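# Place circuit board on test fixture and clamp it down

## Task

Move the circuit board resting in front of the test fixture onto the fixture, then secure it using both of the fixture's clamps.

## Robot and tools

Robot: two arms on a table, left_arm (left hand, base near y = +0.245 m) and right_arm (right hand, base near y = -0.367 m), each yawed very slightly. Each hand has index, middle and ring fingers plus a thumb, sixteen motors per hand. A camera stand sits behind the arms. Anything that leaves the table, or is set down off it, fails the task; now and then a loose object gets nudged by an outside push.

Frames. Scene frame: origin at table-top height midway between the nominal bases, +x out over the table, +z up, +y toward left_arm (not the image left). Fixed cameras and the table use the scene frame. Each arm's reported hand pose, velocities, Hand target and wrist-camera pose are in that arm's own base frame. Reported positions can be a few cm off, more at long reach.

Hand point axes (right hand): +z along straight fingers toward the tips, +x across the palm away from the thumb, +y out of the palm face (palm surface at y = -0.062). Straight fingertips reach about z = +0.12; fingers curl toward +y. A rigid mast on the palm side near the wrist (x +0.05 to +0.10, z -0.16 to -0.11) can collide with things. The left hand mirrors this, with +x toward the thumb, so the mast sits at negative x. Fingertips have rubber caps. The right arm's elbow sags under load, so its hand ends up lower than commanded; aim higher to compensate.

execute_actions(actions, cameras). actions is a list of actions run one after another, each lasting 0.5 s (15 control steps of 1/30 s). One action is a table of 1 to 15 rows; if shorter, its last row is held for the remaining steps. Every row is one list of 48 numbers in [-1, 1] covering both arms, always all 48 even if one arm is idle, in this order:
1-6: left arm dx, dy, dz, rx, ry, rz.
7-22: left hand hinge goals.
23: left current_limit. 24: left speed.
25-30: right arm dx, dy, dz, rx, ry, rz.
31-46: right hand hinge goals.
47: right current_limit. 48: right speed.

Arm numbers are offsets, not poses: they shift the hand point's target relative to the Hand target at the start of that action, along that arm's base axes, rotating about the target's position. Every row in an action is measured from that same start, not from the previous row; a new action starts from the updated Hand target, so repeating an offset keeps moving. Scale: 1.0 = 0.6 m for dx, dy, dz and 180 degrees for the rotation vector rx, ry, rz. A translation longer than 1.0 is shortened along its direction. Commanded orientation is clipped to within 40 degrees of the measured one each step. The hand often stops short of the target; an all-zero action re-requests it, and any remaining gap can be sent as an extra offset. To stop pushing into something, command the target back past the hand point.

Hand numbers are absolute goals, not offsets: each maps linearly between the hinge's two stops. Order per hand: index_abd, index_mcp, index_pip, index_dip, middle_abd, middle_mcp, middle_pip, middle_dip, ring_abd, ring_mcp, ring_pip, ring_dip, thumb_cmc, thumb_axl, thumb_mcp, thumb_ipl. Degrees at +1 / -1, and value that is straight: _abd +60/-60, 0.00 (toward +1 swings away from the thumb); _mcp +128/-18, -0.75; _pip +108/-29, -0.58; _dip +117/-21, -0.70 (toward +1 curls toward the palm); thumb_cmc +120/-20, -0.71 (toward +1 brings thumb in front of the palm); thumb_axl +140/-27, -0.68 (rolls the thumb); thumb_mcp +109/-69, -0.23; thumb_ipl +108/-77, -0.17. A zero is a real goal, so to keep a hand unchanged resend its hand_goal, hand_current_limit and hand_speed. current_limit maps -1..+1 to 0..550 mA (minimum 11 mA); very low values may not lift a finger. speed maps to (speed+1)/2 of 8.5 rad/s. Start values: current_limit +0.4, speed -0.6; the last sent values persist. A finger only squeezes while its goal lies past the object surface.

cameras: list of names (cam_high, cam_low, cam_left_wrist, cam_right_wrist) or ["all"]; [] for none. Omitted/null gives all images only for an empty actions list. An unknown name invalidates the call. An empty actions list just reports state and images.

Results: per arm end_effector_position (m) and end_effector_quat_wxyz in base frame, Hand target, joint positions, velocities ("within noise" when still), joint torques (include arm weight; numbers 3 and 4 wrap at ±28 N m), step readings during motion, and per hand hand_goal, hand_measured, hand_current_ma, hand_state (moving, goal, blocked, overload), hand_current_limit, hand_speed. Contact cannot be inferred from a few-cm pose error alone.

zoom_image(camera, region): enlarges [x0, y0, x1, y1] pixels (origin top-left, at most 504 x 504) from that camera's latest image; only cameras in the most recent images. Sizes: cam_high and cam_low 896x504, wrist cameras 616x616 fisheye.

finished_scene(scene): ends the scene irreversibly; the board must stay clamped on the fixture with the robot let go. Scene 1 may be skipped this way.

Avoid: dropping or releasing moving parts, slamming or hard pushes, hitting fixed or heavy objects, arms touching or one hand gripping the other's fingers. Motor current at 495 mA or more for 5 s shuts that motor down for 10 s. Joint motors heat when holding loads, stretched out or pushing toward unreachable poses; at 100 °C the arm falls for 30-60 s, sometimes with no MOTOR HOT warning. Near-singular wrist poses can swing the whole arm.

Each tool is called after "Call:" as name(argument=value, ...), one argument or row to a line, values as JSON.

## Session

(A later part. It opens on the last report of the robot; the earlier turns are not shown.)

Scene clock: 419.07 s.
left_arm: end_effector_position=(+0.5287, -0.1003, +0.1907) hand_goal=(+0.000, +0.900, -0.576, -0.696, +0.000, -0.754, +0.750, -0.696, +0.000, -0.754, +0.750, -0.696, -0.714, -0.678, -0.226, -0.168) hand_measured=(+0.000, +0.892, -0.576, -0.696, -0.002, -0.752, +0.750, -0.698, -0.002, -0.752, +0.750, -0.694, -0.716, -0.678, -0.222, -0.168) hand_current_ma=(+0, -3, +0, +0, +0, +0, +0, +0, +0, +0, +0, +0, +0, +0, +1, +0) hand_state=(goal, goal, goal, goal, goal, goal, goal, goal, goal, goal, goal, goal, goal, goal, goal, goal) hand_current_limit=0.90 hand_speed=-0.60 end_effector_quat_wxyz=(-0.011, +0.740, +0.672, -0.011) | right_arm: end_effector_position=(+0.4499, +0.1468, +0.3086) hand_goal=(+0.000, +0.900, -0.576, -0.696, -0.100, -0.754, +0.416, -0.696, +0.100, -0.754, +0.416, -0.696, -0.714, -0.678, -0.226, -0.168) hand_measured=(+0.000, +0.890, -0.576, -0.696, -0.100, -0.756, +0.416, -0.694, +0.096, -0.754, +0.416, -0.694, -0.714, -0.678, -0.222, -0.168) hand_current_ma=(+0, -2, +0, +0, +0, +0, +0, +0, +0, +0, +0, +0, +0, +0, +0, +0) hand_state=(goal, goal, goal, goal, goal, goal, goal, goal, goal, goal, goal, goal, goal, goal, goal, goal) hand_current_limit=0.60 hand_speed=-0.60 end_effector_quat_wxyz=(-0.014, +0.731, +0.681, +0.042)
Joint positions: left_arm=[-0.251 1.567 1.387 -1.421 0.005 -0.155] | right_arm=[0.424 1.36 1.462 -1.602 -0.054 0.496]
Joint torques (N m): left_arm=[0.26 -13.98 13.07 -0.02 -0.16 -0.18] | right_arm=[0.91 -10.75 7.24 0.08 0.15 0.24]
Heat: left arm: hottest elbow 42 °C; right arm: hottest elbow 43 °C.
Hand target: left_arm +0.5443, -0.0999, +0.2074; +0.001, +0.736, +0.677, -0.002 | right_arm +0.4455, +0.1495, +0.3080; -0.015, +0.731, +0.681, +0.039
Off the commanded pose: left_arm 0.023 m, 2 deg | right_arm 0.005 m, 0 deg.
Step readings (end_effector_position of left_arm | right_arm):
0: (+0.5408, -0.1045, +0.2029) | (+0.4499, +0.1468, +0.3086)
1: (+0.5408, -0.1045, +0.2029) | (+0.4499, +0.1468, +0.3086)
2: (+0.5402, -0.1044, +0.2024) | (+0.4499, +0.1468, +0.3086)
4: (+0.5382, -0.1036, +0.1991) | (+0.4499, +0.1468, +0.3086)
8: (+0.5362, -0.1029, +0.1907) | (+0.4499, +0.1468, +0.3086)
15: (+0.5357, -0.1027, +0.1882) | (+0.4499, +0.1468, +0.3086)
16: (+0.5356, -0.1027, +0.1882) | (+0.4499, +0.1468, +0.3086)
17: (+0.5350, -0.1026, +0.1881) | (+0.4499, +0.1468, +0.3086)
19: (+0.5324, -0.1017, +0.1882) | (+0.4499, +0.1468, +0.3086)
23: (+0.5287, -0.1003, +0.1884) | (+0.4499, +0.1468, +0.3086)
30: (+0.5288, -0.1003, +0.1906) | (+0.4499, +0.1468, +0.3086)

Call:
execute_actions(
  actions=[
    [[0.0,0.0,0.05,0,0,0, 0,0.9,-0.576,-0.696,0,-0.754,0.75,-0.696,0,-0.754,0.75,-0.696,-0.714,-0.678,-0.226,-0.168,0.9,-0.6, 0,0,0,0,0,0, 0,0.9,-0.576,-0.696,-0.1,-0.754,0.416,-0.696,0.1,-0.754,0.416,-0.696,-0.714,-0.678,-0.226,-0.168,0.6,-0.6]],
    [[0.0,0.0,0.05,0,0,0, 0,0.9,-0.576,-0.696,0,-0.754,0.75,-0.696,0,-0.754,0.75,-0.696,-0.714,-0.678,-0.226,-0.168,0.9,-0.6, 0,0,0,0,0,0, 0,0.9,-0.576,-0.696,-0.1,-0.754,0.416,-0.696,0.1,-0.754,0.416,-0.696,-0.714,-0.678,-0.226,-0.168,0.6,-0.6]],
    [[0.0,0.0,0.05,0,0,0, 0,0.9,-0.576,-0.696,0,-0.754,0.75,-0.696,0,-0.754,0.75,-0.696,-0.714,-0.678,-0.226,-0.168,0.9,-0.6, 0,0,0,0,0,0, 0,0.9,-0.576,-0.696,-0.1,-0.754,0.416,-0.696,0.1,-0.754,0.416,-0.696,-0.714,-0.678,-0.226,-0.168,0.6,-0.6]],
  ],
  cameras=["all"],
)

Scene clock: 422.07 s.
left_arm: end_effector_position=(+0.5334, -0.1015, +0.2778) hand_goal=(+0.000, +0.900, -0.576, -0.696, +0.000, -0.754, +0.750, -0.696, +0.000, -0.754, +0.750, -0.696, -0.714, -0.678, -0.226, -0.168) hand_measured=(+0.000, +0.892, -0.576, -0.696, -0.002, -0.754, +0.750, -0.698, -0.002, -0.754, +0.750, -0.694, -0.716, -0.678, -0.222, -0.168) hand_current_ma=(+0, -3, +0, +0, +0, +0, +0, +0, +0, +0, +0, +0, +0, +0, +1, +0) hand_state=(goal, goal, goal, goal, goal, goal, goal, goal, goal, goal, goal, goal, goal, goal, goal, goal) hand_current_limit=0.90 hand_speed=-0.60 end_effector_quat_wxyz=(-0.013, +0.740, +0.672, -0.012) | right_arm: end_effector_position=(+0.4499, +0.1468, +0.3086) hand_goal=(+0.000, +0.900, -0.576, -0.696, -0.100, -0.754, +0.416, -0.696, +0.100, -0.754, +0.416, -0.696, -0.714, -0.678, -0.226, -0.168) hand_measured=(+0.000, +0.890, -0.576, -0.696, -0.100, -0.756, +0.416, -0.694, +0.096, -0.754, +0.416, -0.694, -0.714, -0.678, -0.222, -0.168) hand_current_ma=(+0, -2, +0, +0, +0, +0, +0, +0, +0, +0, +0, +0, +0, +0, +0, +0) hand_state=(goal, goal, goal, goal, goal, goal, goal, goal, goal, goal, goal, goal, goal, goal, goal, goal) hand_current_limit=0.60 hand_speed=-0.60 end_effector_quat_wxyz=(-0.014, +0.731, +0.681, +0.042)
Joint positions: left_arm=[-0.251 1.568 1.617 -1.656 0.005 -0.155] | right_arm=[0.424 1.36 1.462 -1.602 -0.054 0.496]
Joint torques (N m): left_arm=[0.67 -15.03 13.09 -0.02 -0.16 -0.16] | right_arm=[1.26 -11.34 7.06 0.16 0.21 0.27]
Heat: left arm: hottest elbow 42 °C; right arm: hottest elbow 43 °C.
Hand target: left_arm +0.5442, -0.0999, +0.2973; +0.001, +0.736, +0.677, -0.002 | right_arm +0.4455, +0.1495, +0.3080; -0.015, +0.731, +0.681, +0.039
Off the commanded pose: left_arm 0.023 m, 2 deg | right_arm 0.005 m, 0 deg.
Step readings (end_effector_position of left_arm | right_arm):
0: (+0.5286, -0.1003, +0.1906) | (+0.4499, +0.1468, +0.3086)
1: (+0.5286, -0.1003, +0.1908) | (+0.4499, +0.1468, +0.3086)
2: (+0.5279, -0.1001, +0.1918) | (+0.4499, +0.1468, +0.3086)
4: (+0.5263, -0.0997, +0.1958) | (+0.4499, +0.1468, +0.3086)
8: (+0.5298, -0.1006, +0.2098) | (+0.4499, +0.1468, +0.3086)
15: (+0.5317, -0.1011, +0.2173) | (+0.4499, +0.1468, +0.3086)
16: (+0.5315, -0.1010, +0.2174) | (+0.4499, +0.1468, +0.3086)
17: (+0.5305, -0.1008, +0.2181) | (+0.4499, +0.1468, +0.3086)
19: (+0.5283, -0.1002, +0.2223) | (+0.4499, +0.1468, +0.3086)
23: (+0.5313, -0.1010, +0.2373) | (+0.4499, +0.1468, +0.3086)
30: (+0.5332, -0.1015, +0.2459) | (+0.4499, +0.1468, +0.3086)
31: (+0.5328, -0.1014, +0.2460) | (+0.4499, +0.1468, +0.3086)
32: (+0.5319, -0.1011, +0.2469) | (+0.4499, +0.1468, +0.3086)
34: (+0.5296, -0.1005, +0.2514) | (+0.4499, +0.1468, +0.3086)
38: (+0.5325, -0.1013, +0.2684) | (+0.4499, +0.1468, +0.3086)
45: (+0.5341, -0.1017, +0.2780) | (+0.4499, +0.1468, +0.3086)
camera_calibration:
cam_left_wrist: T_world_to_cam=[[-0.673084, -0.739361, 0.0174089, 0.241723], [-0.473928, 0.449277, 0.757326, 0.0373569], [-0.567759, 0.501494, -0.652805, 0.661185], [0, 0, 0, 1]] pos_world=[0.555798, -0.169643, 0.399125]
cam_right_wrist: T_world_to_cam=[[0.554533, -0.82432, -0.113974, -0.0515486], [-0.575872, -0.479001, 0.662518, 0.081277], [-0.60072, -0.301753, -0.740324, 0.659189], [0, 0, 0, 1]] pos_world=[0.471379, 0.195352, 0.428291]

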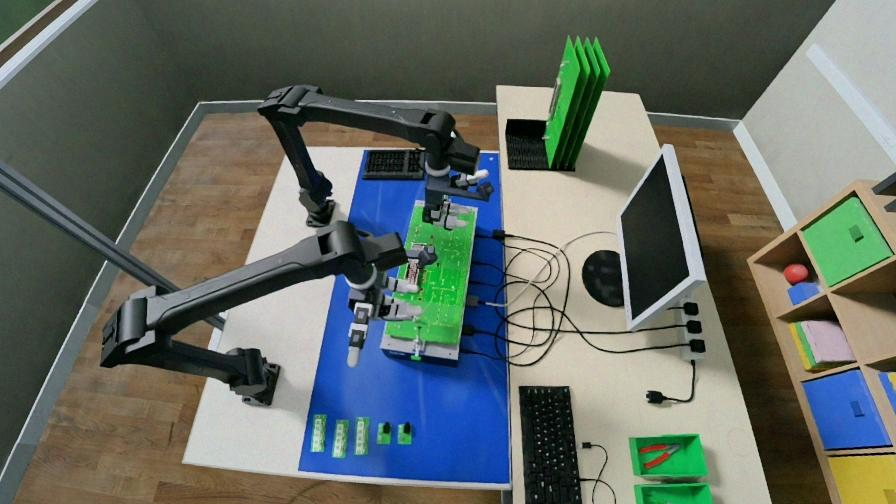

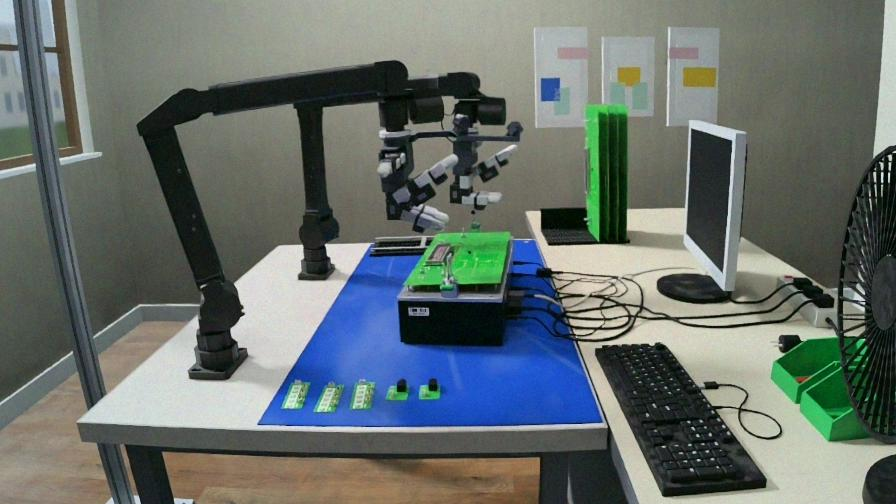

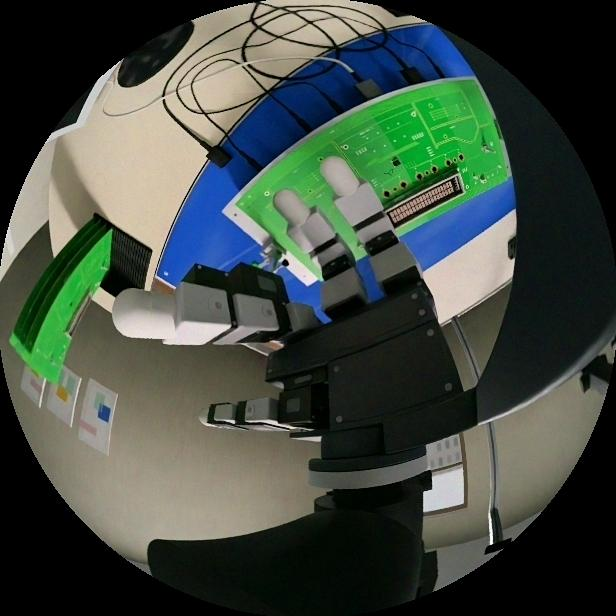

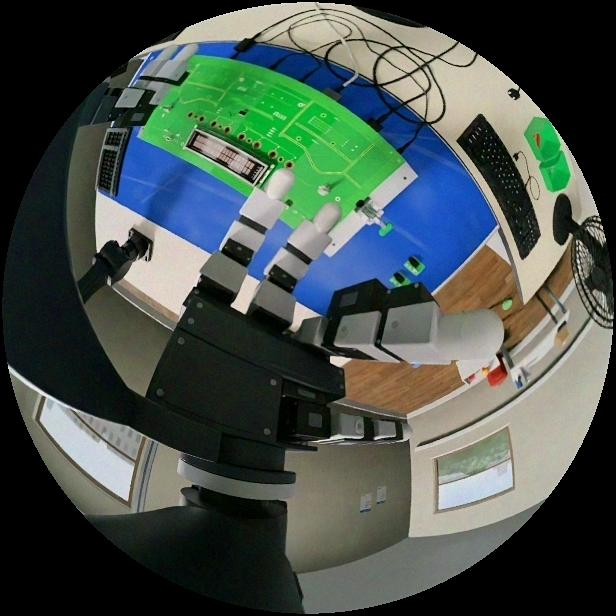

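Call:
zoom_image(
  camera="cam_high",
  region=[455, 198, 490, 228],
)

Call:
zoom_image(
  camera="cam_low",
  region=[480, 220, 530, 260],
)

Call:
zoom_image(
  camera="cam_low",
  region=[390, 260, 520, 310],
)

Scaled by 14.400 from the camera's 896x504 image, which has a finer 1280x720 frame.

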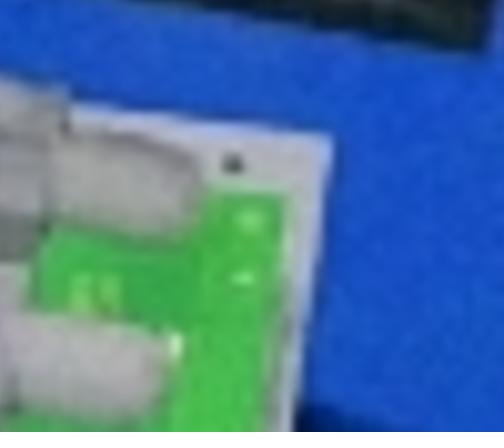

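Scaled by 10.080 from the camera's 896x504 image, which has a finer 1280x720 frame.

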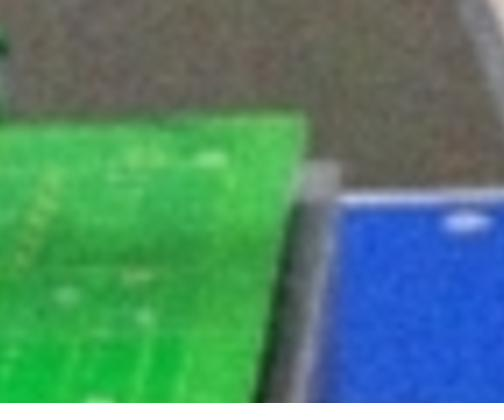

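Scaled by 3.877 from the camera's 896x504 image, which has a finer 1280x720 frame.

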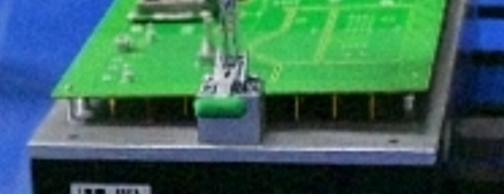

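Call:
execute_actions(
  actions=[
    [[0.0,0.0,0.05,0,0,0, 0,0.9,-0.576,-0.696,0,-0.754,0.75,-0.696,0,-0.754,0.75,-0.696,-0.714,-0.678,-0.226,-0.168,0.9,-0.6, 0,0,0,0,0,0, 0,0.9,-0.576,-0.696,-0.1,-0.754,0.416,-0.696,0.1,-0.754,0.416,-0.696,-0.714,-0.678,-0.226,-0.168,0.6,-0.6]],
    [[0.0,0.12,0.0,0,0,0, 0,0.9,-0.576,-0.696,0,-0.754,0.75,-0.696,0,-0.754,0.75,-0.696,-0.714,-0.678,-0.226,-0.168,0.9,-0.6, 0,0,0,0,0,0, 0,0.9,-0.576,-0.696,-0.1,-0.754,0.416,-0.696,0.1,-0.754,0.416,-0.696,-0.714,-0.678,-0.226,-0.168,0.6,-0.6]],
    [[0.0,0.11,0.0,0,0,0, 0,0.9,-0.576,-0.696,0,-0.754,0.75,-0.696,0,-0.754,0.75,-0.696,-0.714,-0.678,-0.226,-0.168,0.9,-0.6, 0,0,0,0,0,0, 0,0.9,-0.576,-0.696,-0.1,-0.754,0.416,-0.696,0.1,-0.754,0.416,-0.696,-0.714,-0.678,-0.226,-0.168,0.6,-0.6]],
  ],
  cameras=["cam_left_wrist"],
)

Scene clock: 426.47 s.
left_arm: end_effector_position=(+0.5454, +0.0420, +0.3161) hand_goal=(+0.000, +0.900, -0.576, -0.696, +0.000, -0.754, +0.750, -0.696, +0.000, -0.754, +0.750, -0.696, -0.714, -0.678, -0.226, -0.168) hand_measured=(+0.000, +0.892, -0.576, -0.696, -0.002, -0.754, +0.750, -0.698, -0.002, -0.754, +0.750, -0.694, -0.716, -0.678, -0.222, -0.168) hand_current_ma=(+0, -3, +0, +0, +0, +0, +0, +0, +0, +0, +0, +0, +0, +0, +1, +0) hand_state=(goal, goal, goal, goal, goal, goal, goal, goal, goal, goal, goal, goal, goal, goal, goal, goal) hand_current_limit=0.90 hand_speed=-0.60 end_effector_quat_wxyz=(+0.005, +0.730, +0.683, +0.004) | right_arm: end_effector_position=(+0.4499, +0.1468, +0.3086) hand_goal=(+0.000, +0.900, -0.576, -0.696, -0.100, -0.754, +0.416, -0.696, +0.100, -0.754, +0.416, -0.696, -0.714, -0.678, -0.226, -0.168) hand_measured=(+0.000, +0.890, -0.576, -0.696, -0.100, -0.756, +0.416, -0.694, +0.096, -0.754, +0.416, -0.694, -0.714, -0.678, -0.222, -0.168) hand_current_ma=(+0, -2, +0, +0, +0, +0, +0, +0, +0, +0, +0, +0, +0, +0, +0, +0) hand_state=(goal, goal, goal, goal, goal, goal, goal, goal, goal, goal, goal, goal, goal, goal, goal, goal) hand_current_limit=0.60 hand_speed=-0.60 end_effector_quat_wxyz=(-0.014, +0.731, +0.681, +0.042)
Joint positions: left_arm=[0.056 1.54 1.675 -1.693 0.002 0.123] | right_arm=[0.424 1.36 1.462 -1.602 -0.054 0.496]
Joint torques (N m): left_arm=[0.15 -15.38 10.32 0.14 0 0] | right_arm=[0.62 -11.11 7.2 0.23 0.17 0.28]
Heat: left arm: hottest elbow 43 °C; right arm: hottest elbow 43 °C.
Hand target: left_arm +0.5443, +0.0381, +0.3274; +0.001, +0.736, +0.677, -0.002 | right_arm +0.4455, +0.1495, +0.3080; -0.015, +0.731, +0.681, +0.039
Off the commanded pose: left_arm 0.012 m, 1 deg | right_arm 0.005 m, 0 deg.
joint sent to its limit (left arm) — joint 4 (wrist pitch), lower limit. The joint targets still meet the commanded pose.
Step readings (end_effector_position of left_arm | right_arm):
0: (+0.5334, -0.1015, +0.2778) | (+0.4499, +0.1468, +0.3086)
1: (+0.5333, -0.1015, +0.2779) | (+0.4499, +0.1468, +0.3086)
2: (+0.5329, -0.1014, +0.2788) | (+0.4499, +0.1468, +0.3086)
4: (+0.5320, -0.1012, +0.2824) | (+0.4499, +0.1468, +0.3086)
8: (+0.5351, -0.1019, +0.2955) | (+0.4499, +0.1468, +0.3086)
15: (+0.5366, -0.1023, +0.3016) | (+0.4499, +0.1468, +0.3086)
16: (+0.5367, -0.1016, +0.3015) | (+0.4499, +0.1468, +0.3086)
17: (+0.5372, -0.0997, +0.3017) | (+0.4499, +0.1468, +0.3086)
19: (+0.5395, -0.0873, +0.3033) | (+0.4499, +0.1468, +0.3086)
23: (+0.5441, -0.0422, +0.3094) | (+0.4499, +0.1468, +0.3086)
30: (+0.5442, -0.0181, +0.3159) | (+0.4499, +0.1468, +0.3086)
31: (+0.5442, -0.0194, +0.3159) | (+0.4499, +0.1468, +0.3086)
32: (+0.5445, -0.0185, +0.3159) | (+0.4499, +0.1468, +0.3086)
34: (+0.5453, -0.0131, +0.3158) | (+0.4499, +0.1468, +0.3086)
38: (+0.5457, +0.0238, +0.3160) | (+0.4499, +0.1468, +0.3086)
45: (+0.5448, +0.0473, +0.3161) | (+0.4499, +0.1468, +0.3086)
camera_calibration:
cam_left_wrist: T_world_to_cam=[[-0.651603, -0.758473, -0.0115147, 0.35342], [-0.522709, 0.437955, 0.731417, -0.0151909], [-0.549717, 0.482612, -0.681833, 0.621144], [0, 0, 0, 1]] pos_world=[0.563803, -0.0250597, 0.438697]
Images, in order (width x height): cam_left_wrist 616x616.

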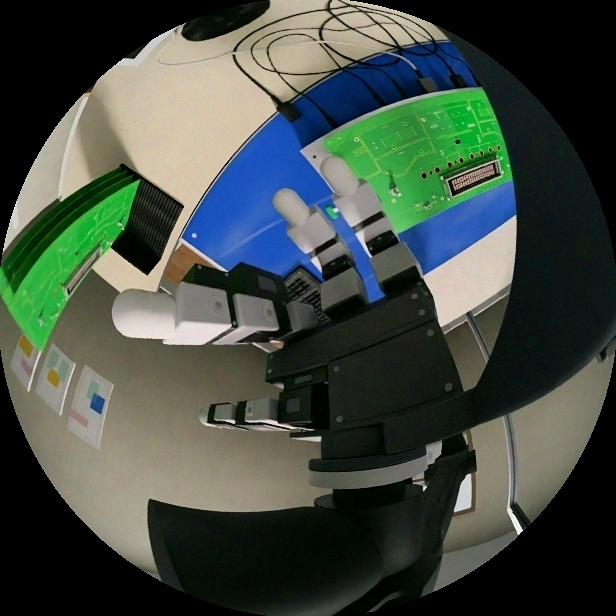

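Call:
execute_actions(
  actions=[
    [[0.0,0.01,-0.07,0,0,0, 0,0.9,-0.576,-0.696,0,-0.754,0.75,-0.696,0,-0.754,0.75,-0.696,-0.714,-0.678,-0.226,-0.168,0.9,-0.6, 0,0,0,0,0,0, 0,0.9,-0.576,-0.696,-0.1,-0.754,0.416,-0.696,0.1,-0.754,0.416,-0.696,-0.714,-0.678,-0.226,-0.168,0.6,-0.6]],
    [[0.0,0.0,-0.06,0,0,0, 0,0.9,-0.576,-0.696,0,-0.754,0.75,-0.696,0,-0.754,0.75,-0.696,-0.714,-0.678,-0.226,-0.168,0.9,-0.6, 0,0,0,0,0,0, 0,0.9,-0.576,-0.696,-0.1,-0.754,0.416,-0.696,0.1,-0.754,0.416,-0.696,-0.714,-0.678,-0.226,-0.168,0.6,-0.6]],
    [[0.0,0.0,-0.05,0,0,0, 0,0.9,-0.576,-0.696,0,-0.754,0.75,-0.696,0,-0.754,0.75,-0.696,-0.714,-0.678,-0.226,-0.168,0.9,-0.6, 0,0,0,0,0,0, 0,0.9,-0.576,-0.696,-0.1,-0.754,0.416,-0.696,0.1,-0.754,0.416,-0.696,-0.714,-0.678,-0.226,-0.168,0.6,-0.6]],
  ],
  cameras=["cam_left_wrist", "cam_high"],
)

Scene clock: 429.90 s.
left_arm: end_effector_position=(+0.5429, +0.0404, +0.2368) hand_goal=(+0.000, +0.900, -0.576, -0.696, +0.000, -0.754, +0.750, -0.696, +0.000, -0.754, +0.750, -0.696, -0.714, -0.678, -0.226, -0.168) hand_measured=(+0.000, +0.890, -0.578, -0.696, -0.002, -0.754, +0.750, -0.698, +0.002, -0.762, +0.750, -0.694, -0.714, -0.678, -0.222, -0.168) hand_current_ma=(+0, -4, +0, +0, +0, +0, +0, +0, +0, -3, +0, +0, +0, +0, +1, +0) hand_state=(goal, goal, goal, goal, goal, goal, goal, goal, goal, goal, goal, goal, goal, goal, goal, goal) hand_current_limit=0.90 hand_speed=-0.60 end_effector_quat_wxyz=(+0.009, +0.736, +0.677, +0.003) | right_arm: end_effector_position=(+0.4499, +0.1468, +0.3086) hand_goal=(+0.000, +0.900, -0.576, -0.696, -0.100, -0.754, +0.416, -0.696, +0.100, -0.754, +0.416, -0.696, -0.714, -0.678, -0.226, -0.168) hand_measured=(+0.000, +0.890, -0.576, -0.696, -0.100, -0.756, +0.416, -0.694, +0.096, -0.754, +0.416, -0.694, -0.714, -0.678, -0.222, -0.168) hand_current_ma=(+0, -2, +0, +0, +0, +0, +0, +0, +0, +0, +0, +0, +0, +0, +0, +0) hand_state=(goal, goal, goal, goal, goal, goal, goal, goal, goal, goal, goal, goal, goal, goal, goal, goal) hand_current_limit=0.60 hand_speed=-0.60 end_effector_quat_wxyz=(-0.014, +0.731, +0.681, +0.042)
Joint positions: left_arm=[0.059 1.524 1.448 -1.477 0.01 0.142] | right_arm=[0.424 1.36 1.462 -1.602 -0.054 0.496]
Joint torques (N m): left_arm=[0.15 -12.98 7.83 1.29 -0.31 -0.05] | right_arm=[0.32 -11.16 7.19 0.25 0.16 0.25]
Heat: left arm: hottest elbow 43 °C; right arm: hottest elbow 43 °C.
Hand target: left_arm +0.5443, +0.0441, +0.2194; +0.001, +0.736, +0.677, -0.002 | right_arm +0.4455, +0.1495, +0.3080; -0.015, +0.731, +0.681, +0.039
Off the commanded pose: left_arm 0.018 m, 1 deg | right_arm 0.005 m, 0 deg.
Step readings (end_effector_position of left_arm | right_arm):
0: (+0.5454, +0.0420, +0.3161) | (+0.4499, +0.1468, +0.3086)
1: (+0.5453, +0.0419, +0.3159) | (+0.4499, +0.1468, +0.3086)
2: (+0.5452, +0.0418, +0.3146) | (+0.4499, +0.1468, +0.3086)
4: (+0.5440, +0.0415, +0.3089) | (+0.4499, +0.1468, +0.3086)
8: (+0.5395, +0.0411, +0.2895) | (+0.4499, +0.1468, +0.3086)
15: (+0.5392, +0.0417, +0.2832) | (+0.4499, +0.1468, +0.3086)
16: (+0.5394, +0.0418, +0.2830) | (+0.4499, +0.1468, +0.3086)
17: (+0.5404, +0.0418, +0.2812) | (+0.4499, +0.1468, +0.3086)
19: (+0.5421, +0.0419, +0.2746) | (+0.4499, +0.1468, +0.3086)
23: (+0.5383, +0.0416, +0.2533) | (+0.4499, +0.1468, +0.3086)
30: (+0.5388, +0.0416, +0.2471) | (+0.4499, +0.1468, +0.3086)
31: (+0.5391, +0.0416, +0.2469) | (+0.4499, +0.1468, +0.3086)
32: (+0.5398, +0.0417, +0.2455) | (+0.4499, +0.1468, +0.3086)
34: (+0.5419, +0.0418, +0.2408) | (+0.4499, +0.1468, +0.3086)
38: (+0.5425, +0.0402, +0.2360) | (+0.4499, +0.1468, +0.3086)
45: (+0.5428, +0.0405, +0.2369) | (+0.4499, +0.1468, +0.3086)
camera_calibration:
cam_left_wrist: T_world_to_cam=[[-0.663449, -0.748168, -0.00898768, 0.355151], [-0.519465, 0.451932, 0.725199, 0.0414007], [-0.538509, 0.485801, -0.688481, 0.561859], [0, 0, 0, 1]] pos_world=[0.559697, -0.0259494, 0.359997]
Images, in order (width x height): cam_high 896x504, cam_left_wrist 616x616.

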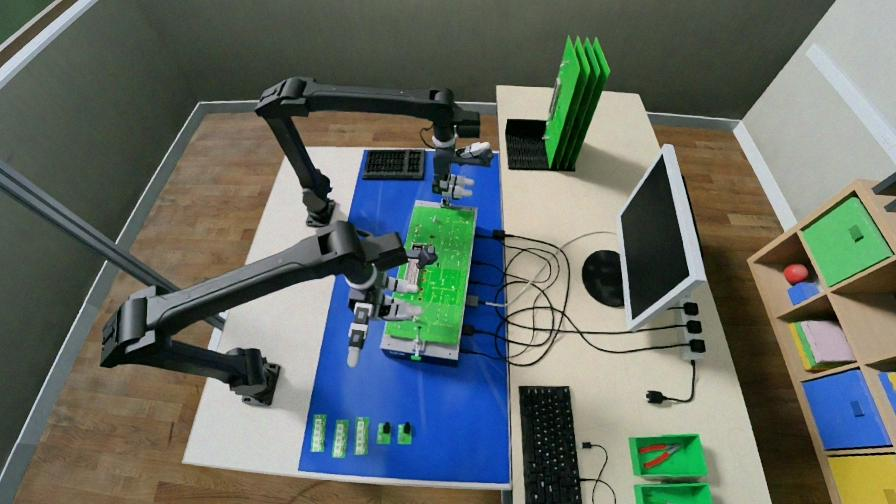

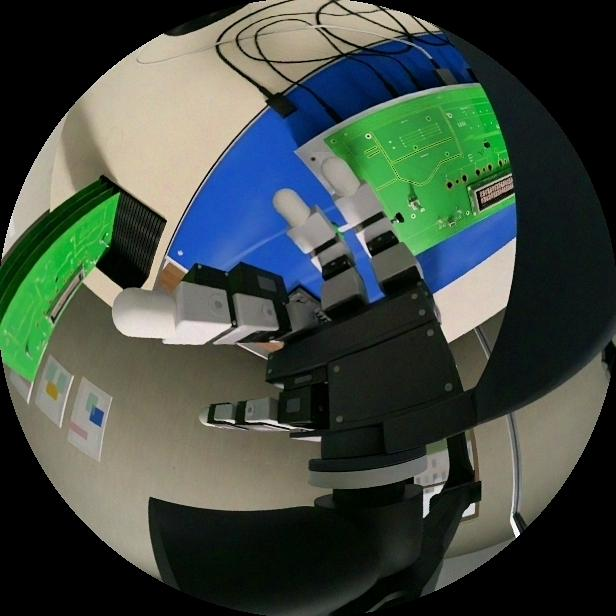

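Call:
zoom_image(
  camera="cam_left_wrist",
  region=[300, 115, 370, 185],
)

Call:
zoom_image(
  camera="cam_high",
  region=[455, 198, 490, 228],
)

Scaled by 7.200 from the camera's 616x616 image, which has a finer 880x880 frame.

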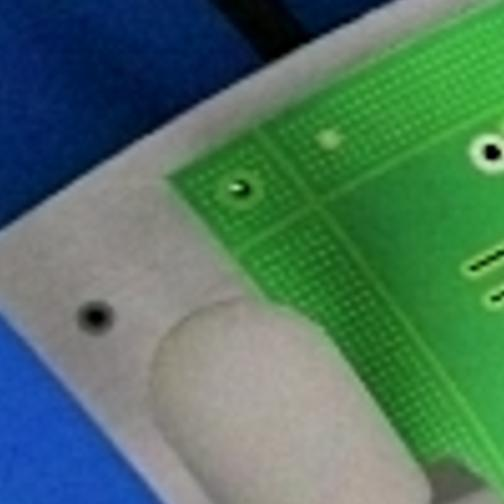

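Scaled by 14.400 from the camera's 896x504 image, which has a finer 1280x720 frame.

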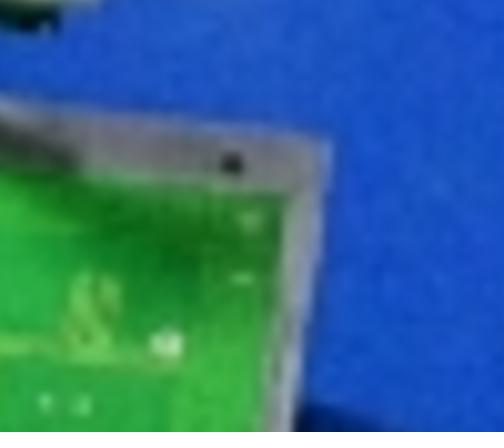

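Call:
zoom_image(
  camera="cam_left_wrist",
  region=[323, 131, 343, 151],
)

Scaled by 25.200 from the camera's 616x616 image, which has a finer 880x880 frame.

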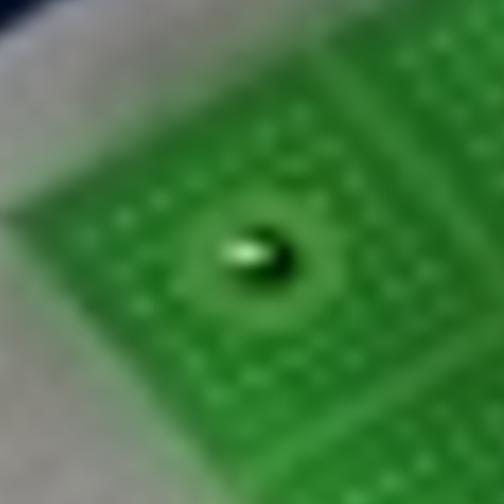

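Call:
execute_actions(
  actions=[
    [[0.0,0.0,0.0,0,0,0, 0,0.9,-0.576,-0.696,0,-0.754,0.75,-0.696,0,-0.754,0.75,-0.696,-0.714,-0.678,-0.226,-0.168,0.9,-0.6, -0.07,-0.035,0,0,0,0, 0,0.9,-0.576,-0.696,-0.1,-0.754,0.75,-0.696,0.1,-0.754,0.75,-0.696,-0.714,-0.678,-0.226,-0.168,0.6,-0.6]],
    [[0.0,0.0,0.0,0,0,0, 0,0.9,-0.576,-0.696,0,-0.754,0.75,-0.696,0,-0.754,0.75,-0.696,-0.714,-0.678,-0.226,-0.168,0.9,-0.6, -0.07,-0.035,0,0,0,0, 0,0.9,-0.576,-0.696,-0.1,-0.754,0.75,-0.696,0.1,-0.754,0.75,-0.696,-0.714,-0.678,-0.226,-0.168,0.6,-0.6]],
    [[0.0,0.0,0.0,0,0,0, 0,0.9,-0.576,-0.696,0,-0.754,0.75,-0.696,0,-0.754,0.75,-0.696,-0.714,-0.678,-0.226,-0.168,0.9,-0.6, 0,0,-0.07,0,0,0, 0,0.9,-0.576,-0.696,-0.1,-0.754,0.75,-0.696,0.1,-0.754,0.75,-0.696,-0.714,-0.678,-0.226,-0.168,0.6,-0.6]],
    [[0.0,0.0,0.0,0,0,0, 0,0.9,-0.576,-0.696,0,-0.754,0.75,-0.696,0,-0.754,0.75,-0.696,-0.714,-0.678,-0.226,-0.168,0.9,-0.6, 0,0,-0.06,0,0,0, 0,0.9,-0.576,-0.696,-0.1,-0.754,0.75,-0.696,0.1,-0.754,0.75,-0.696,-0.714,-0.678,-0.226,-0.168,0.6,-0.6]],
  ],
  cameras=["cam_right_wrist", "cam_high"],
)

Scene clock: 483.63 s.
left_arm: end_effector_position=(+0.5429, +0.0404, +0.2368) hand_goal=(+0.000, +0.900, -0.576, -0.696, +0.000, -0.754, +0.750, -0.696, +0.000, -0.754, +0.750, -0.696, -0.714, -0.678, -0.226, -0.168) hand_measured=(+0.000, +0.890, -0.578, -0.696, -0.002, -0.754, +0.750, -0.698, +0.002, -0.762, +0.750, -0.694, -0.714, -0.678, -0.222, -0.168) hand_current_ma=(+0, -4, +0, +0, +0, +0, +0, +0, +0, -3, +0, +0, +0, +0, +1, +0) hand_state=(goal, goal, goal, goal, goal, goal, goal, goal, goal, goal, goal, goal, goal, goal, goal, goal) hand_current_limit=0.90 hand_speed=-0.60 end_effector_quat_wxyz=(+0.009, +0.736, +0.677, +0.003) | right_arm: end_effector_position=(+0.3588, +0.1057, +0.2290) hand_goal=(+0.000, +0.900, -0.576, -0.696, -0.100, -0.754, +0.750, -0.696, +0.100, -0.754, +0.750, -0.696, -0.714, -0.678, -0.226, -0.168) hand_measured=(+0.000, +0.890, -0.576, -0.696, -0.100, -0.756, +0.744, -0.694, +0.096, -0.754, +0.744, -0.694, -0.714, -0.678, -0.222, -0.168) hand_current_ma=(+0, -2, +0, +0, +0, +0, -1, +0, +0, +0, -1, +0, +0, +0, +0, +0) hand_state=(goal, goal, goal, goal, goal, goal, goal, goal, goal, goal, goal, goal, goal, goal, goal, goal) hand_current_limit=0.60 hand_speed=-0.60 end_effector_quat_wxyz=(-0.018, +0.731, +0.681, +0.032)
Joint positions: left_arm=[0.059 1.524 1.448 -1.477 0.01 0.142] | right_arm=[0.424 1.106 1.045 -1.46 -0.054 0.496]
Joint torques (N m): left_arm=[0.67 -13.16 7.9 1.31 -0.29 -0.04] | right_arm=[0.15 -6.71 7.34 1.2 0.14 0.17]
Heat: left arm: hottest elbow 39 °C; right arm: hottest elbow 42 °C.
Hand target: left_arm +0.5443, +0.0441, +0.2194; +0.001, +0.736, +0.677, -0.002 | right_arm +0.3616, +0.1075, +0.2300; -0.015, +0.731, +0.681, +0.039
Off the commanded pose: left_arm 0.018 m, 1 deg | right_arm 0.004 m, 1 deg.
Step readings (end_effector_position of left_arm | right_arm):
0: (+0.5429, +0.0404, +0.2368) | (+0.4499, +0.1468, +0.3086)
1: (+0.5429, +0.0404, +0.2368) | (+0.4497, +0.1467, +0.3081)
2: (+0.5429, +0.0404, +0.2368) | (+0.4480, +0.1460, +0.3065)
4: (+0.5429, +0.0404, +0.2368) | (+0.4379, +0.1414, +0.2993)
8: (+0.5429, +0.0404, +0.2368) | (+0.4163, +0.1317, +0.2942)
15: (+0.5429, +0.0404, +0.2368) | (+0.4086, +0.1282, +0.3088)
16: (+0.5429, +0.0404, +0.2368) | (+0.4083, +0.1280, +0.3084)
17: (+0.5429, +0.0404, +0.2368) | (+0.4068, +0.1274, +0.3069)
19: (+0.5429, +0.0404, +0.2368) | (+0.3972, +0.1230, +0.3002)
23: (+0.5429, +0.0404, +0.2368) | (+0.3741, +0.1126, +0.2963)
30: (+0.5429, +0.0404, +0.2368) | (+0.3654, +0.1086, +0.3094)
31: (+0.5429, +0.0404, +0.2368) | (+0.3652, +0.1086, +0.3089)
32: (+0.5429, +0.0404, +0.2368) | (+0.3648, +0.1084, +0.3061)
34: (+0.5429, +0.0404, +0.2368) | (+0.3626, +0.1074, +0.2943)
38: (+0.5429, +0.0404, +0.2368) | (+0.3565, +0.1046, +0.2670)
45: (+0.5429, +0.0404, +0.2368) | (+0.3589, +0.1057, +0.2632)
46: (+0.5429, +0.0404, +0.2368) | (+0.3591, +0.1058, +0.2630)
47: (+0.5429, +0.0404, +0.2368) | (+0.3599, +0.1062, +0.2617)
49: (+0.5429, +0.0404, +0.2368) | (+0.3613, +0.1068, +0.2535)
53: (+0.5429, +0.0404, +0.2368) | (+0.3566, +0.1047, +0.2321)
60: (+0.5429, +0.0404, +0.2368) | (+0.3584, +0.1055, +0.2289)
camera_calibration:
cam_right_wrist: T_world_to_cam=[[0.551876, -0.825601, -0.117543, -0.0421142], [-0.562997, -0.472842, 0.677831, 0.0530326], [-0.615197, -0.307902, -0.725761, 0.535581], [0, 0, 0, 1]] pos_world=[0.382587, 0.155213, 0.347806]
Images, in order (width x height): cam_high 896x504, cam_right_wrist 616x616.

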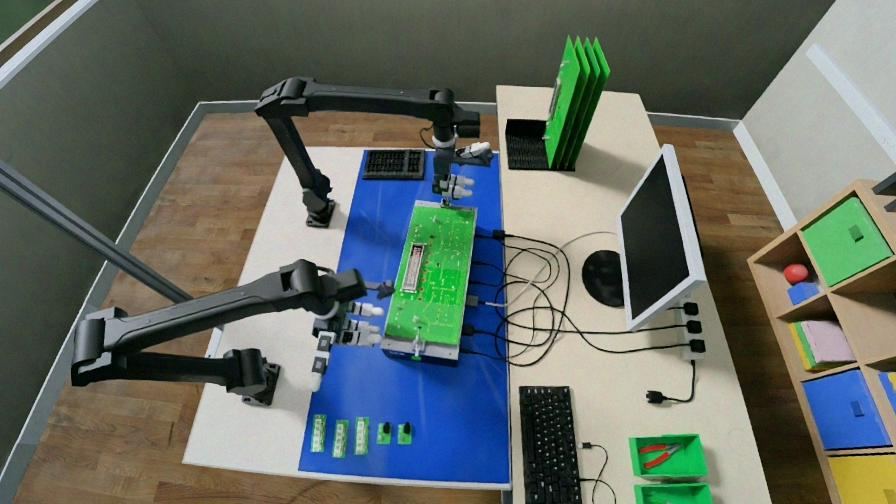

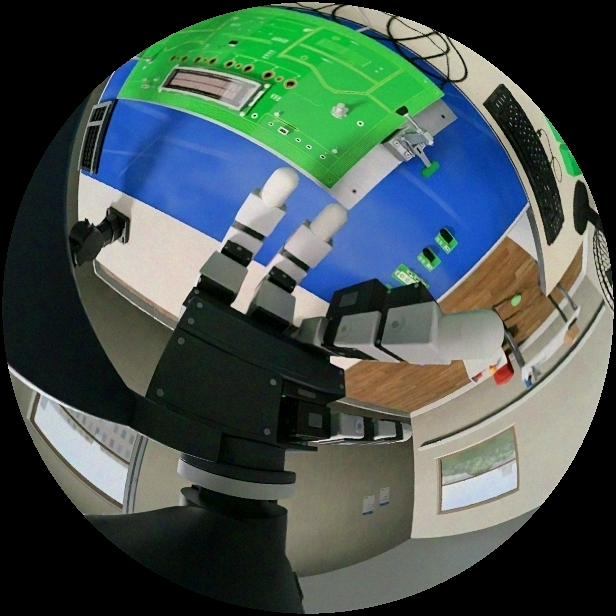

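Call:
zoom_image(
  camera="cam_right_wrist",
  region=[310, 160, 350, 200],
)

Call:
zoom_image(
  camera="cam_right_wrist",
  region=[270, 100, 370, 200],
)

Scaled by 12.600 from the camera's 616x616 image, which has a finer 880x880 frame.

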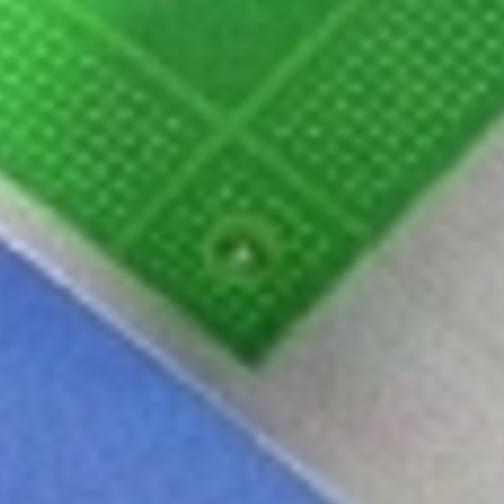

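Scaled by 5.040 from the camera's 616x616 image, which has a finer 880x880 frame.

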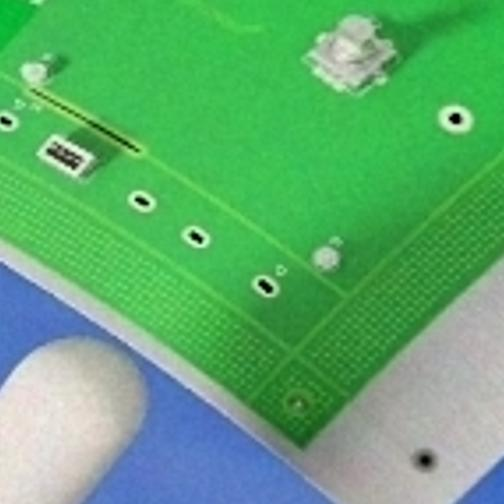

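Call:
zoom_image(
  camera="cam_right_wrist",
  region=[319, 170, 339, 190],
)

Scaled by 25.200 from the camera's 616x616 image, which has a finer 880x880 frame.

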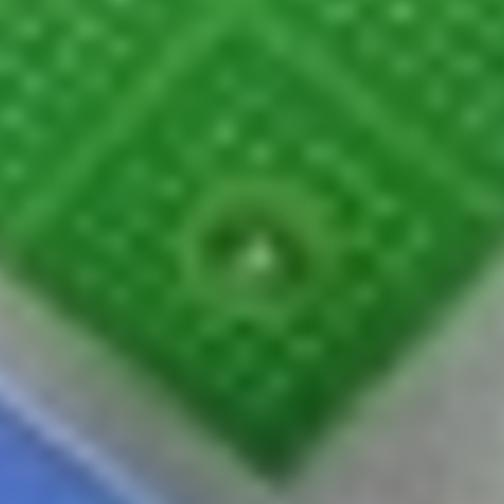

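Call:
execute_actions(
  actions=[],
  cameras=["cam_low"],
)

Call:
zoom_image(
  camera="cam_low",
  region=[395, 270, 455, 304],
)

Call:
zoom_image(
  camera="cam_low",
  region=[455, 270, 515, 304],
)

Call:
zoom_image(
  camera="cam_low",
  region=[480, 215, 530, 265],
)

Scene clock: 490.70 s.
left_arm: end_effector_position=(+0.5429, +0.0404, +0.2368) hand_goal=(+0.000, +0.900, -0.576, -0.696, +0.000, -0.754, +0.750, -0.696, +0.000, -0.754, +0.750, -0.696, -0.714, -0.678, -0.226, -0.168) hand_measured=(+0.000, +0.890, -0.578, -0.696, -0.002, -0.754, +0.750, -0.698, +0.002, -0.762, +0.750, -0.694, -0.714, -0.678, -0.222, -0.168) hand_current_ma=(+0, -4, +0, +0, +0, +0, +0, +0, +0, -3, +0, +0, +0, +0, +1, +0) hand_state=(goal, goal, goal, goal, goal, goal, goal, goal, goal, goal, goal, goal, goal, goal, goal, goal) hand_current_limit=0.90 hand_speed=-0.60 end_effector_quat_wxyz=(+0.009, +0.736, +0.677, +0.003) | right_arm: end_effector_position=(+0.3588, +0.1057, +0.2290) hand_goal=(+0.000, +0.900, -0.576, -0.696, -0.100, -0.754, +0.750, -0.696, +0.100, -0.754, +0.750, -0.696, -0.714, -0.678, -0.226, -0.168) hand_measured=(+0.000, +0.890, -0.576, -0.696, -0.100, -0.756, +0.744, -0.694, +0.096, -0.754, +0.744, -0.694, -0.714, -0.678, -0.222, -0.168) hand_current_ma=(+0, -2, +0, +0, +0, +0, -1, +0, +0, +0, -1, +0, +0, +0, +0, +0) hand_state=(goal, goal, goal, goal, goal, goal, goal, goal, goal, goal, goal, goal, goal, goal, goal, goal) hand_current_limit=0.60 hand_speed=-0.60 end_effector_quat_wxyz=(-0.018, +0.731, +0.681, +0.032)
Joint positions: left_arm=[0.059 1.524 1.448 -1.477 0.01 0.142] | right_arm=[0.424 1.106 1.045 -1.46 -0.054 0.496]
Joint velocities: within noise
Joint torques (N m): left_arm=[0.56 -13.04 7.88 1.29 -0.32 -0.03] | right_arm=[0.09 -6.53 7.36 1.03 0.17 0.21]
Heat: left arm: hottest elbow 39 °C; right arm: hottest elbow 42 °C.
Hand target: left_arm +0.5443, +0.0441, +0.2194; +0.001, +0.736, +0.677, -0.002 | right_arm +0.3616, +0.1075, +0.2300; -0.015, +0.731, +0.681, +0.039
Off the commanded pose: left_arm 0.018 m, 1 deg | right_arm 0.004 m, 1 deg.
Images, in order (width x height): cam_low 896x504.

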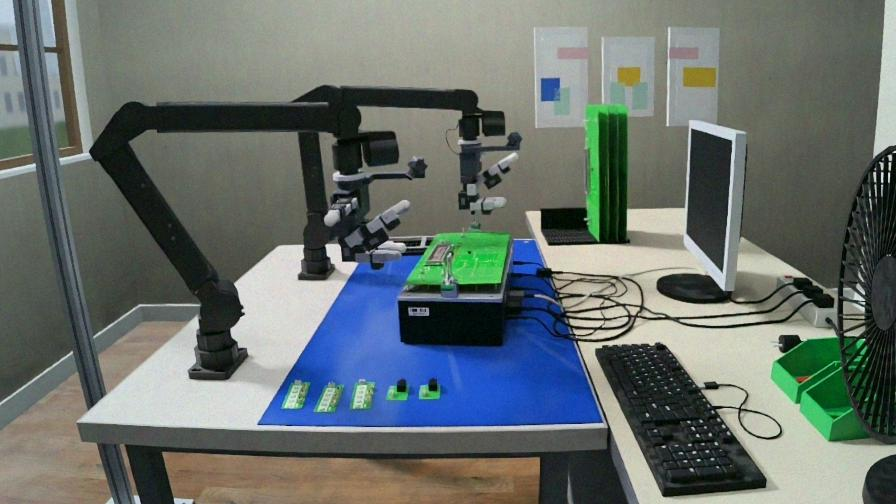

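Scaled by 8.400 from the camera's 896x504 image, which has a finer 1280x720 frame.

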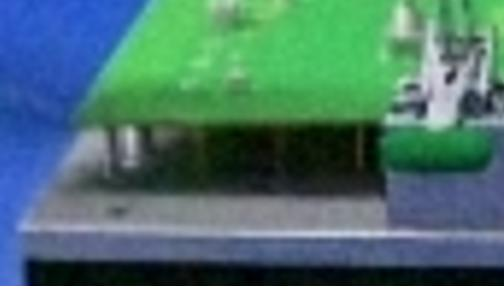

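Scaled by 8.400 from the camera's 896x504 image, which has a finer 1280x720 frame.

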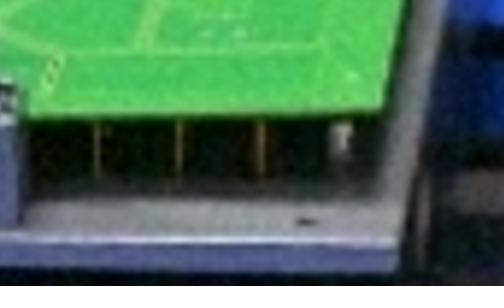

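Scaled by 10.080 from the camera's 896x504 image, which has a finer 1280x720 frame.

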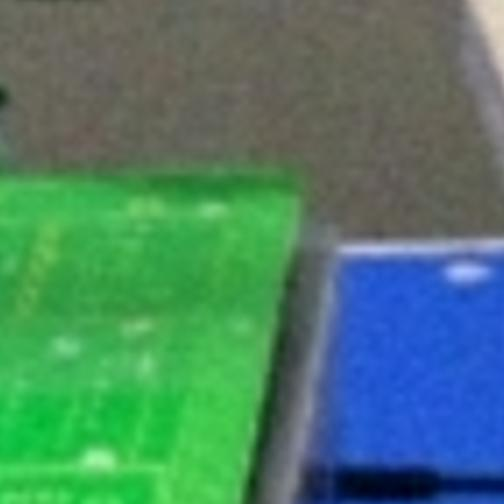

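Call:
zoom_image(
  camera="cam_low",
  region=[392, 275, 418, 303],
)

Call:
zoom_image(
  camera="cam_low",
  region=[485, 275, 511, 303],
)

Call:
zoom_image(
  camera="cam_low",
  region=[497, 226, 523, 254],
)

Call:
zoom_image(
  camera="cam_low",
  region=[422, 226, 448, 254],
)

Scaled by 18.000 from the camera's 896x504 image, which has a finer 1280x720 frame.

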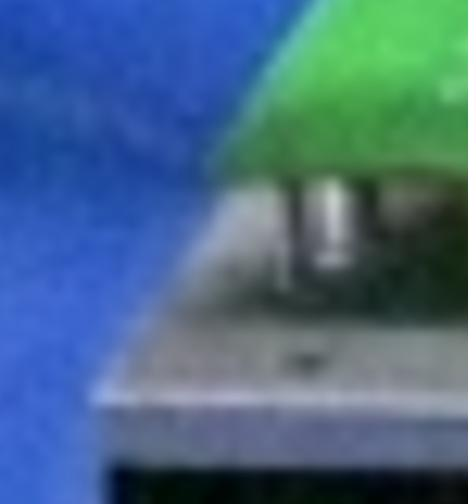

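Scaled by 18.000 from the camera's 896x504 image, which has a finer 1280x720 frame.

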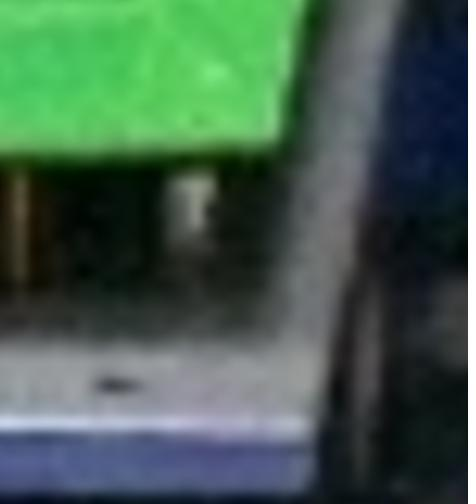

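Scaled by 18.000 from the camera's 896x504 image, which has a finer 1280x720 frame.

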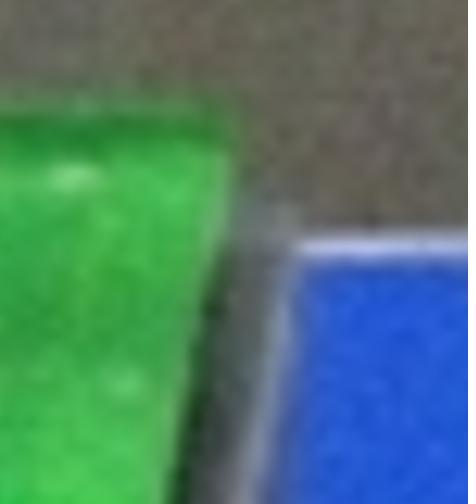

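Scaled by 18.000 from the camera's 896x504 image, which has a finer 1280x720 frame.

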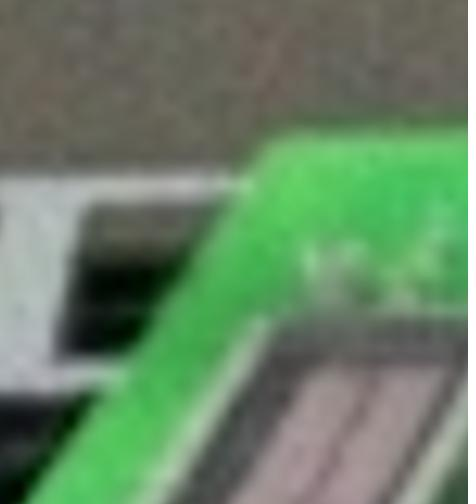

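Call:
execute_actions(
  actions=[],
  cameras=["cam_high"],
)

Call:
zoom_image(
  camera="cam_high",
  region=[464, 205, 484, 225],
)

Call:
zoom_image(
  camera="cam_high",
  region=[376, 328, 396, 348],
)

Scene clock: 497.60 s.
left_arm: end_effector_position=(+0.5429, +0.0404, +0.2368) hand_goal=(+0.000, +0.900, -0.576, -0.696, +0.000, -0.754, +0.750, -0.696, +0.000, -0.754, +0.750, -0.696, -0.714, -0.678, -0.226, -0.168) hand_measured=(+0.000, +0.890, -0.578, -0.696, -0.002, -0.754, +0.750, -0.698, +0.002, -0.762, +0.750, -0.694, -0.714, -0.678, -0.222, -0.168) hand_current_ma=(+0, -4, +0, +0, +0, +0, +0, +0, +0, -3, +0, +0, +0, +0, +1, +0) hand_state=(goal, goal, goal, goal, goal, goal, goal, goal, goal, goal, goal, goal, goal, goal, goal, goal) hand_current_limit=0.90 hand_speed=-0.60 end_effector_quat_wxyz=(+0.009, +0.736, +0.677, +0.003) | right_arm: end_effector_position=(+0.3588, +0.1057, +0.2290) hand_goal=(+0.000, +0.900, -0.576, -0.696, -0.100, -0.754, +0.750, -0.696, +0.100, -0.754, +0.750, -0.696, -0.714, -0.678, -0.226, -0.168) hand_measured=(+0.000, +0.890, -0.576, -0.696, -0.100, -0.756, +0.744, -0.694, +0.096, -0.754, +0.744, -0.694, -0.714, -0.678, -0.222, -0.168) hand_current_ma=(+0, -2, +0, +0, +0, +0, -1, +0, +0, +0, -1, +0, +0, +0, +0, +0) hand_state=(goal, goal, goal, goal, goal, goal, goal, goal, goal, goal, goal, goal, goal, goal, goal, goal) hand_current_limit=0.60 hand_speed=-0.60 end_effector_quat_wxyz=(-0.018, +0.731, +0.681, +0.032)
Joint positions: left_arm=[0.059 1.524 1.448 -1.477 0.01 0.142] | right_arm=[0.424 1.106 1.045 -1.46 -0.054 0.496]
Joint velocities: within noise
Joint torques (N m): left_arm=[0.44 -13.51 7.76 1.33 -0.31 -0.06] | right_arm=[0.56 -6.83 7.31 1.17 0.16 0.2]
Heat: left arm: hottest elbow 39 °C; right arm: hottest elbow 43 °C.
Hand target: left_arm +0.5443, +0.0441, +0.2194; +0.001, +0.736, +0.677, -0.002 | right_arm +0.3616, +0.1075, +0.2300; -0.015, +0.731, +0.681, +0.039
Off the commanded pose: left_arm 0.018 m, 1 deg | right_arm 0.004 m, 1 deg.
Images, in order (width x height): cam_high 896x504.

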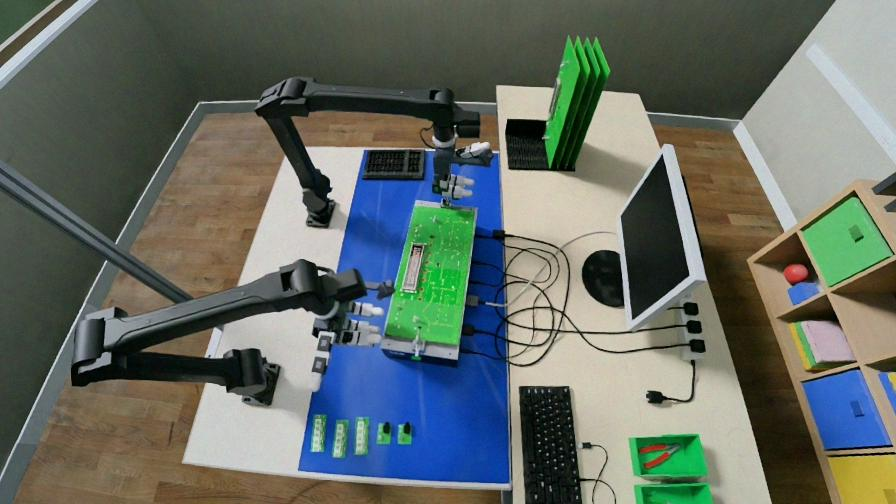

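Scaled by 25.200 from the camera's 896x504 image, which has a finer 1280x720 frame.

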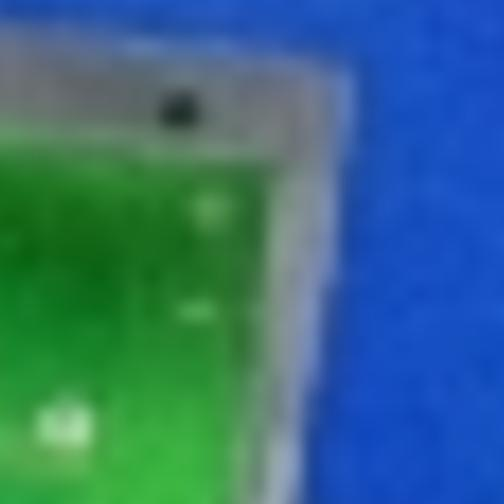

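Scaled by 25.200 from the camera's 896x504 image, which has a finer 1280x720 frame.

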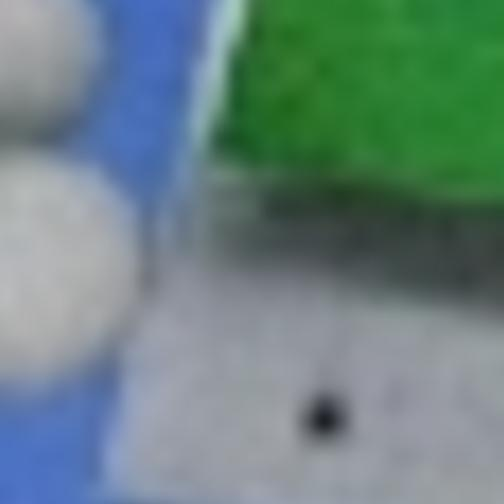

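Call:
execute_actions(
  actions=[
    [[0.0,0.13,0.0,0,0,0, 0,0.9,-0.576,-0.696,0,-0.754,0.75,-0.696,0,-0.754,0.75,-0.696,-0.714,-0.678,-0.226,-0.168,0.9,-0.6, 0,0,0,0,0,0, 0,0.9,-0.576,-0.696,-0.1,-0.754,0.75,-0.696,0.1,-0.754,0.75,-0.696,-0.714,-0.678,-0.226,-0.168,0.6,-0.6]],
  ],
  cameras=["cam_left_wrist"],
)

Scene clock: 500.27 s.
left_arm: end_effector_position=(+0.5357, +0.1227, +0.2163) hand_goal=(+0.000, +0.900, -0.576, -0.696, +0.000, -0.754, +0.750, -0.696, +0.000, -0.754, +0.750, -0.696, -0.714, -0.678, -0.226, -0.168) hand_measured=(+0.000, +0.890, -0.578, -0.696, -0.002, -0.754, +0.750, -0.698, +0.002, -0.756, +0.750, -0.694, -0.714, -0.678, -0.222, -0.168) hand_current_ma=(+0, -4, +0, +0, +0, +0, +0, +0, +0, +0, +0, +0, +0, +0, +1, +0) hand_state=(goal, goal, goal, goal, goal, goal, goal, goal, goal, goal, goal, goal, goal, goal, goal, goal) hand_current_limit=0.90 hand_speed=-0.60 end_effector_quat_wxyz=(-0.004, +0.731, +0.682, -0.009) | right_arm: end_effector_position=(+0.3588, +0.1057, +0.2290) hand_goal=(+0.000, +0.900, -0.576, -0.696, -0.100, -0.754, +0.750, -0.696, +0.100, -0.754, +0.750, -0.696, -0.714, -0.678, -0.226, -0.168) hand_measured=(+0.000, +0.890, -0.576, -0.696, -0.100, -0.756, +0.744, -0.694, +0.096, -0.754, +0.744, -0.694, -0.714, -0.678, -0.222, -0.168) hand_current_ma=(+0, -2, +0, +0, +0, +0, -1, +0, +0, +0, -1, +0, +0, +0, +0, +0) hand_state=(goal, goal, goal, goal, goal, goal, goal, goal, goal, goal, goal, goal, goal, goal, goal, goal) hand_current_limit=0.60 hand_speed=-0.60 end_effector_quat_wxyz=(-0.018, +0.731, +0.681, +0.032)
Joint positions: left_arm=[0.233 1.563 1.447 -1.473 0.002 0.303] | right_arm=[0.424 1.106 1.045 -1.46 -0.054 0.496]
Joint torques (N m): left_arm=[0.21 -14.68 10.36 0.88 0 -0.02] | right_arm=[0.91 -7.12 7.16 0.99 0.14 0.19]
Heat: left arm: hottest elbow 39 °C; right arm: hottest elbow 43 °C.
Hand target: left_arm +0.5443, +0.1221, +0.2195; +0.001, +0.736, +0.677, -0.002 | right_arm +0.3616, +0.1075, +0.2300; -0.015, +0.731, +0.681, +0.039
Off the commanded pose: left_arm 0.009 m, 1 deg | right_arm 0.004 m, 1 deg.
Step readings (end_effector_position of left_arm | right_arm):
0: (+0.5429, +0.0404, +0.2368) | (+0.3588, +0.1057, +0.2290)
1: (+0.5429, +0.0409, +0.2368) | (+0.3588, +0.1057, +0.2290)
2: (+0.5429, +0.0444, +0.2368) | (+0.3588, +0.1057, +0.2290)
4: (+0.5427, +0.0547, +0.2370) | (+0.3588, +0.1057, +0.2290)
8: (+0.5364, +0.1059, +0.2321) | (+0.3588, +0.1057, +0.2290)
15: (+0.5335, +0.1315, +0.2175) | (+0.3588, +0.1057, +0.2290)
camera_calibration:
cam_left_wrist: T_world_to_cam=[[-0.653284, -0.757014, 0.0122481, 0.402843], [-0.4997, 0.44327, 0.744185, 0.00164217], [-0.568787, 0.480044, -0.667861, 0.516385], [0, 0, 0, 1]] pos_world=[0.557705, 0.0563423, 0.338717]
Images, in order (width x height): cam_left_wrist 616x616.

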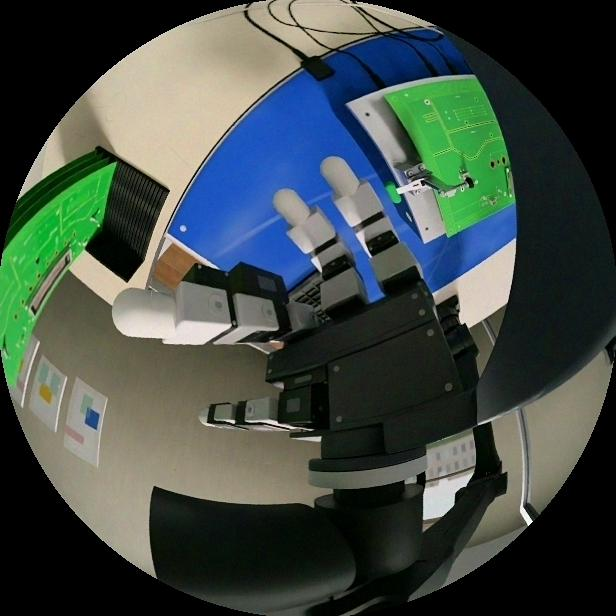

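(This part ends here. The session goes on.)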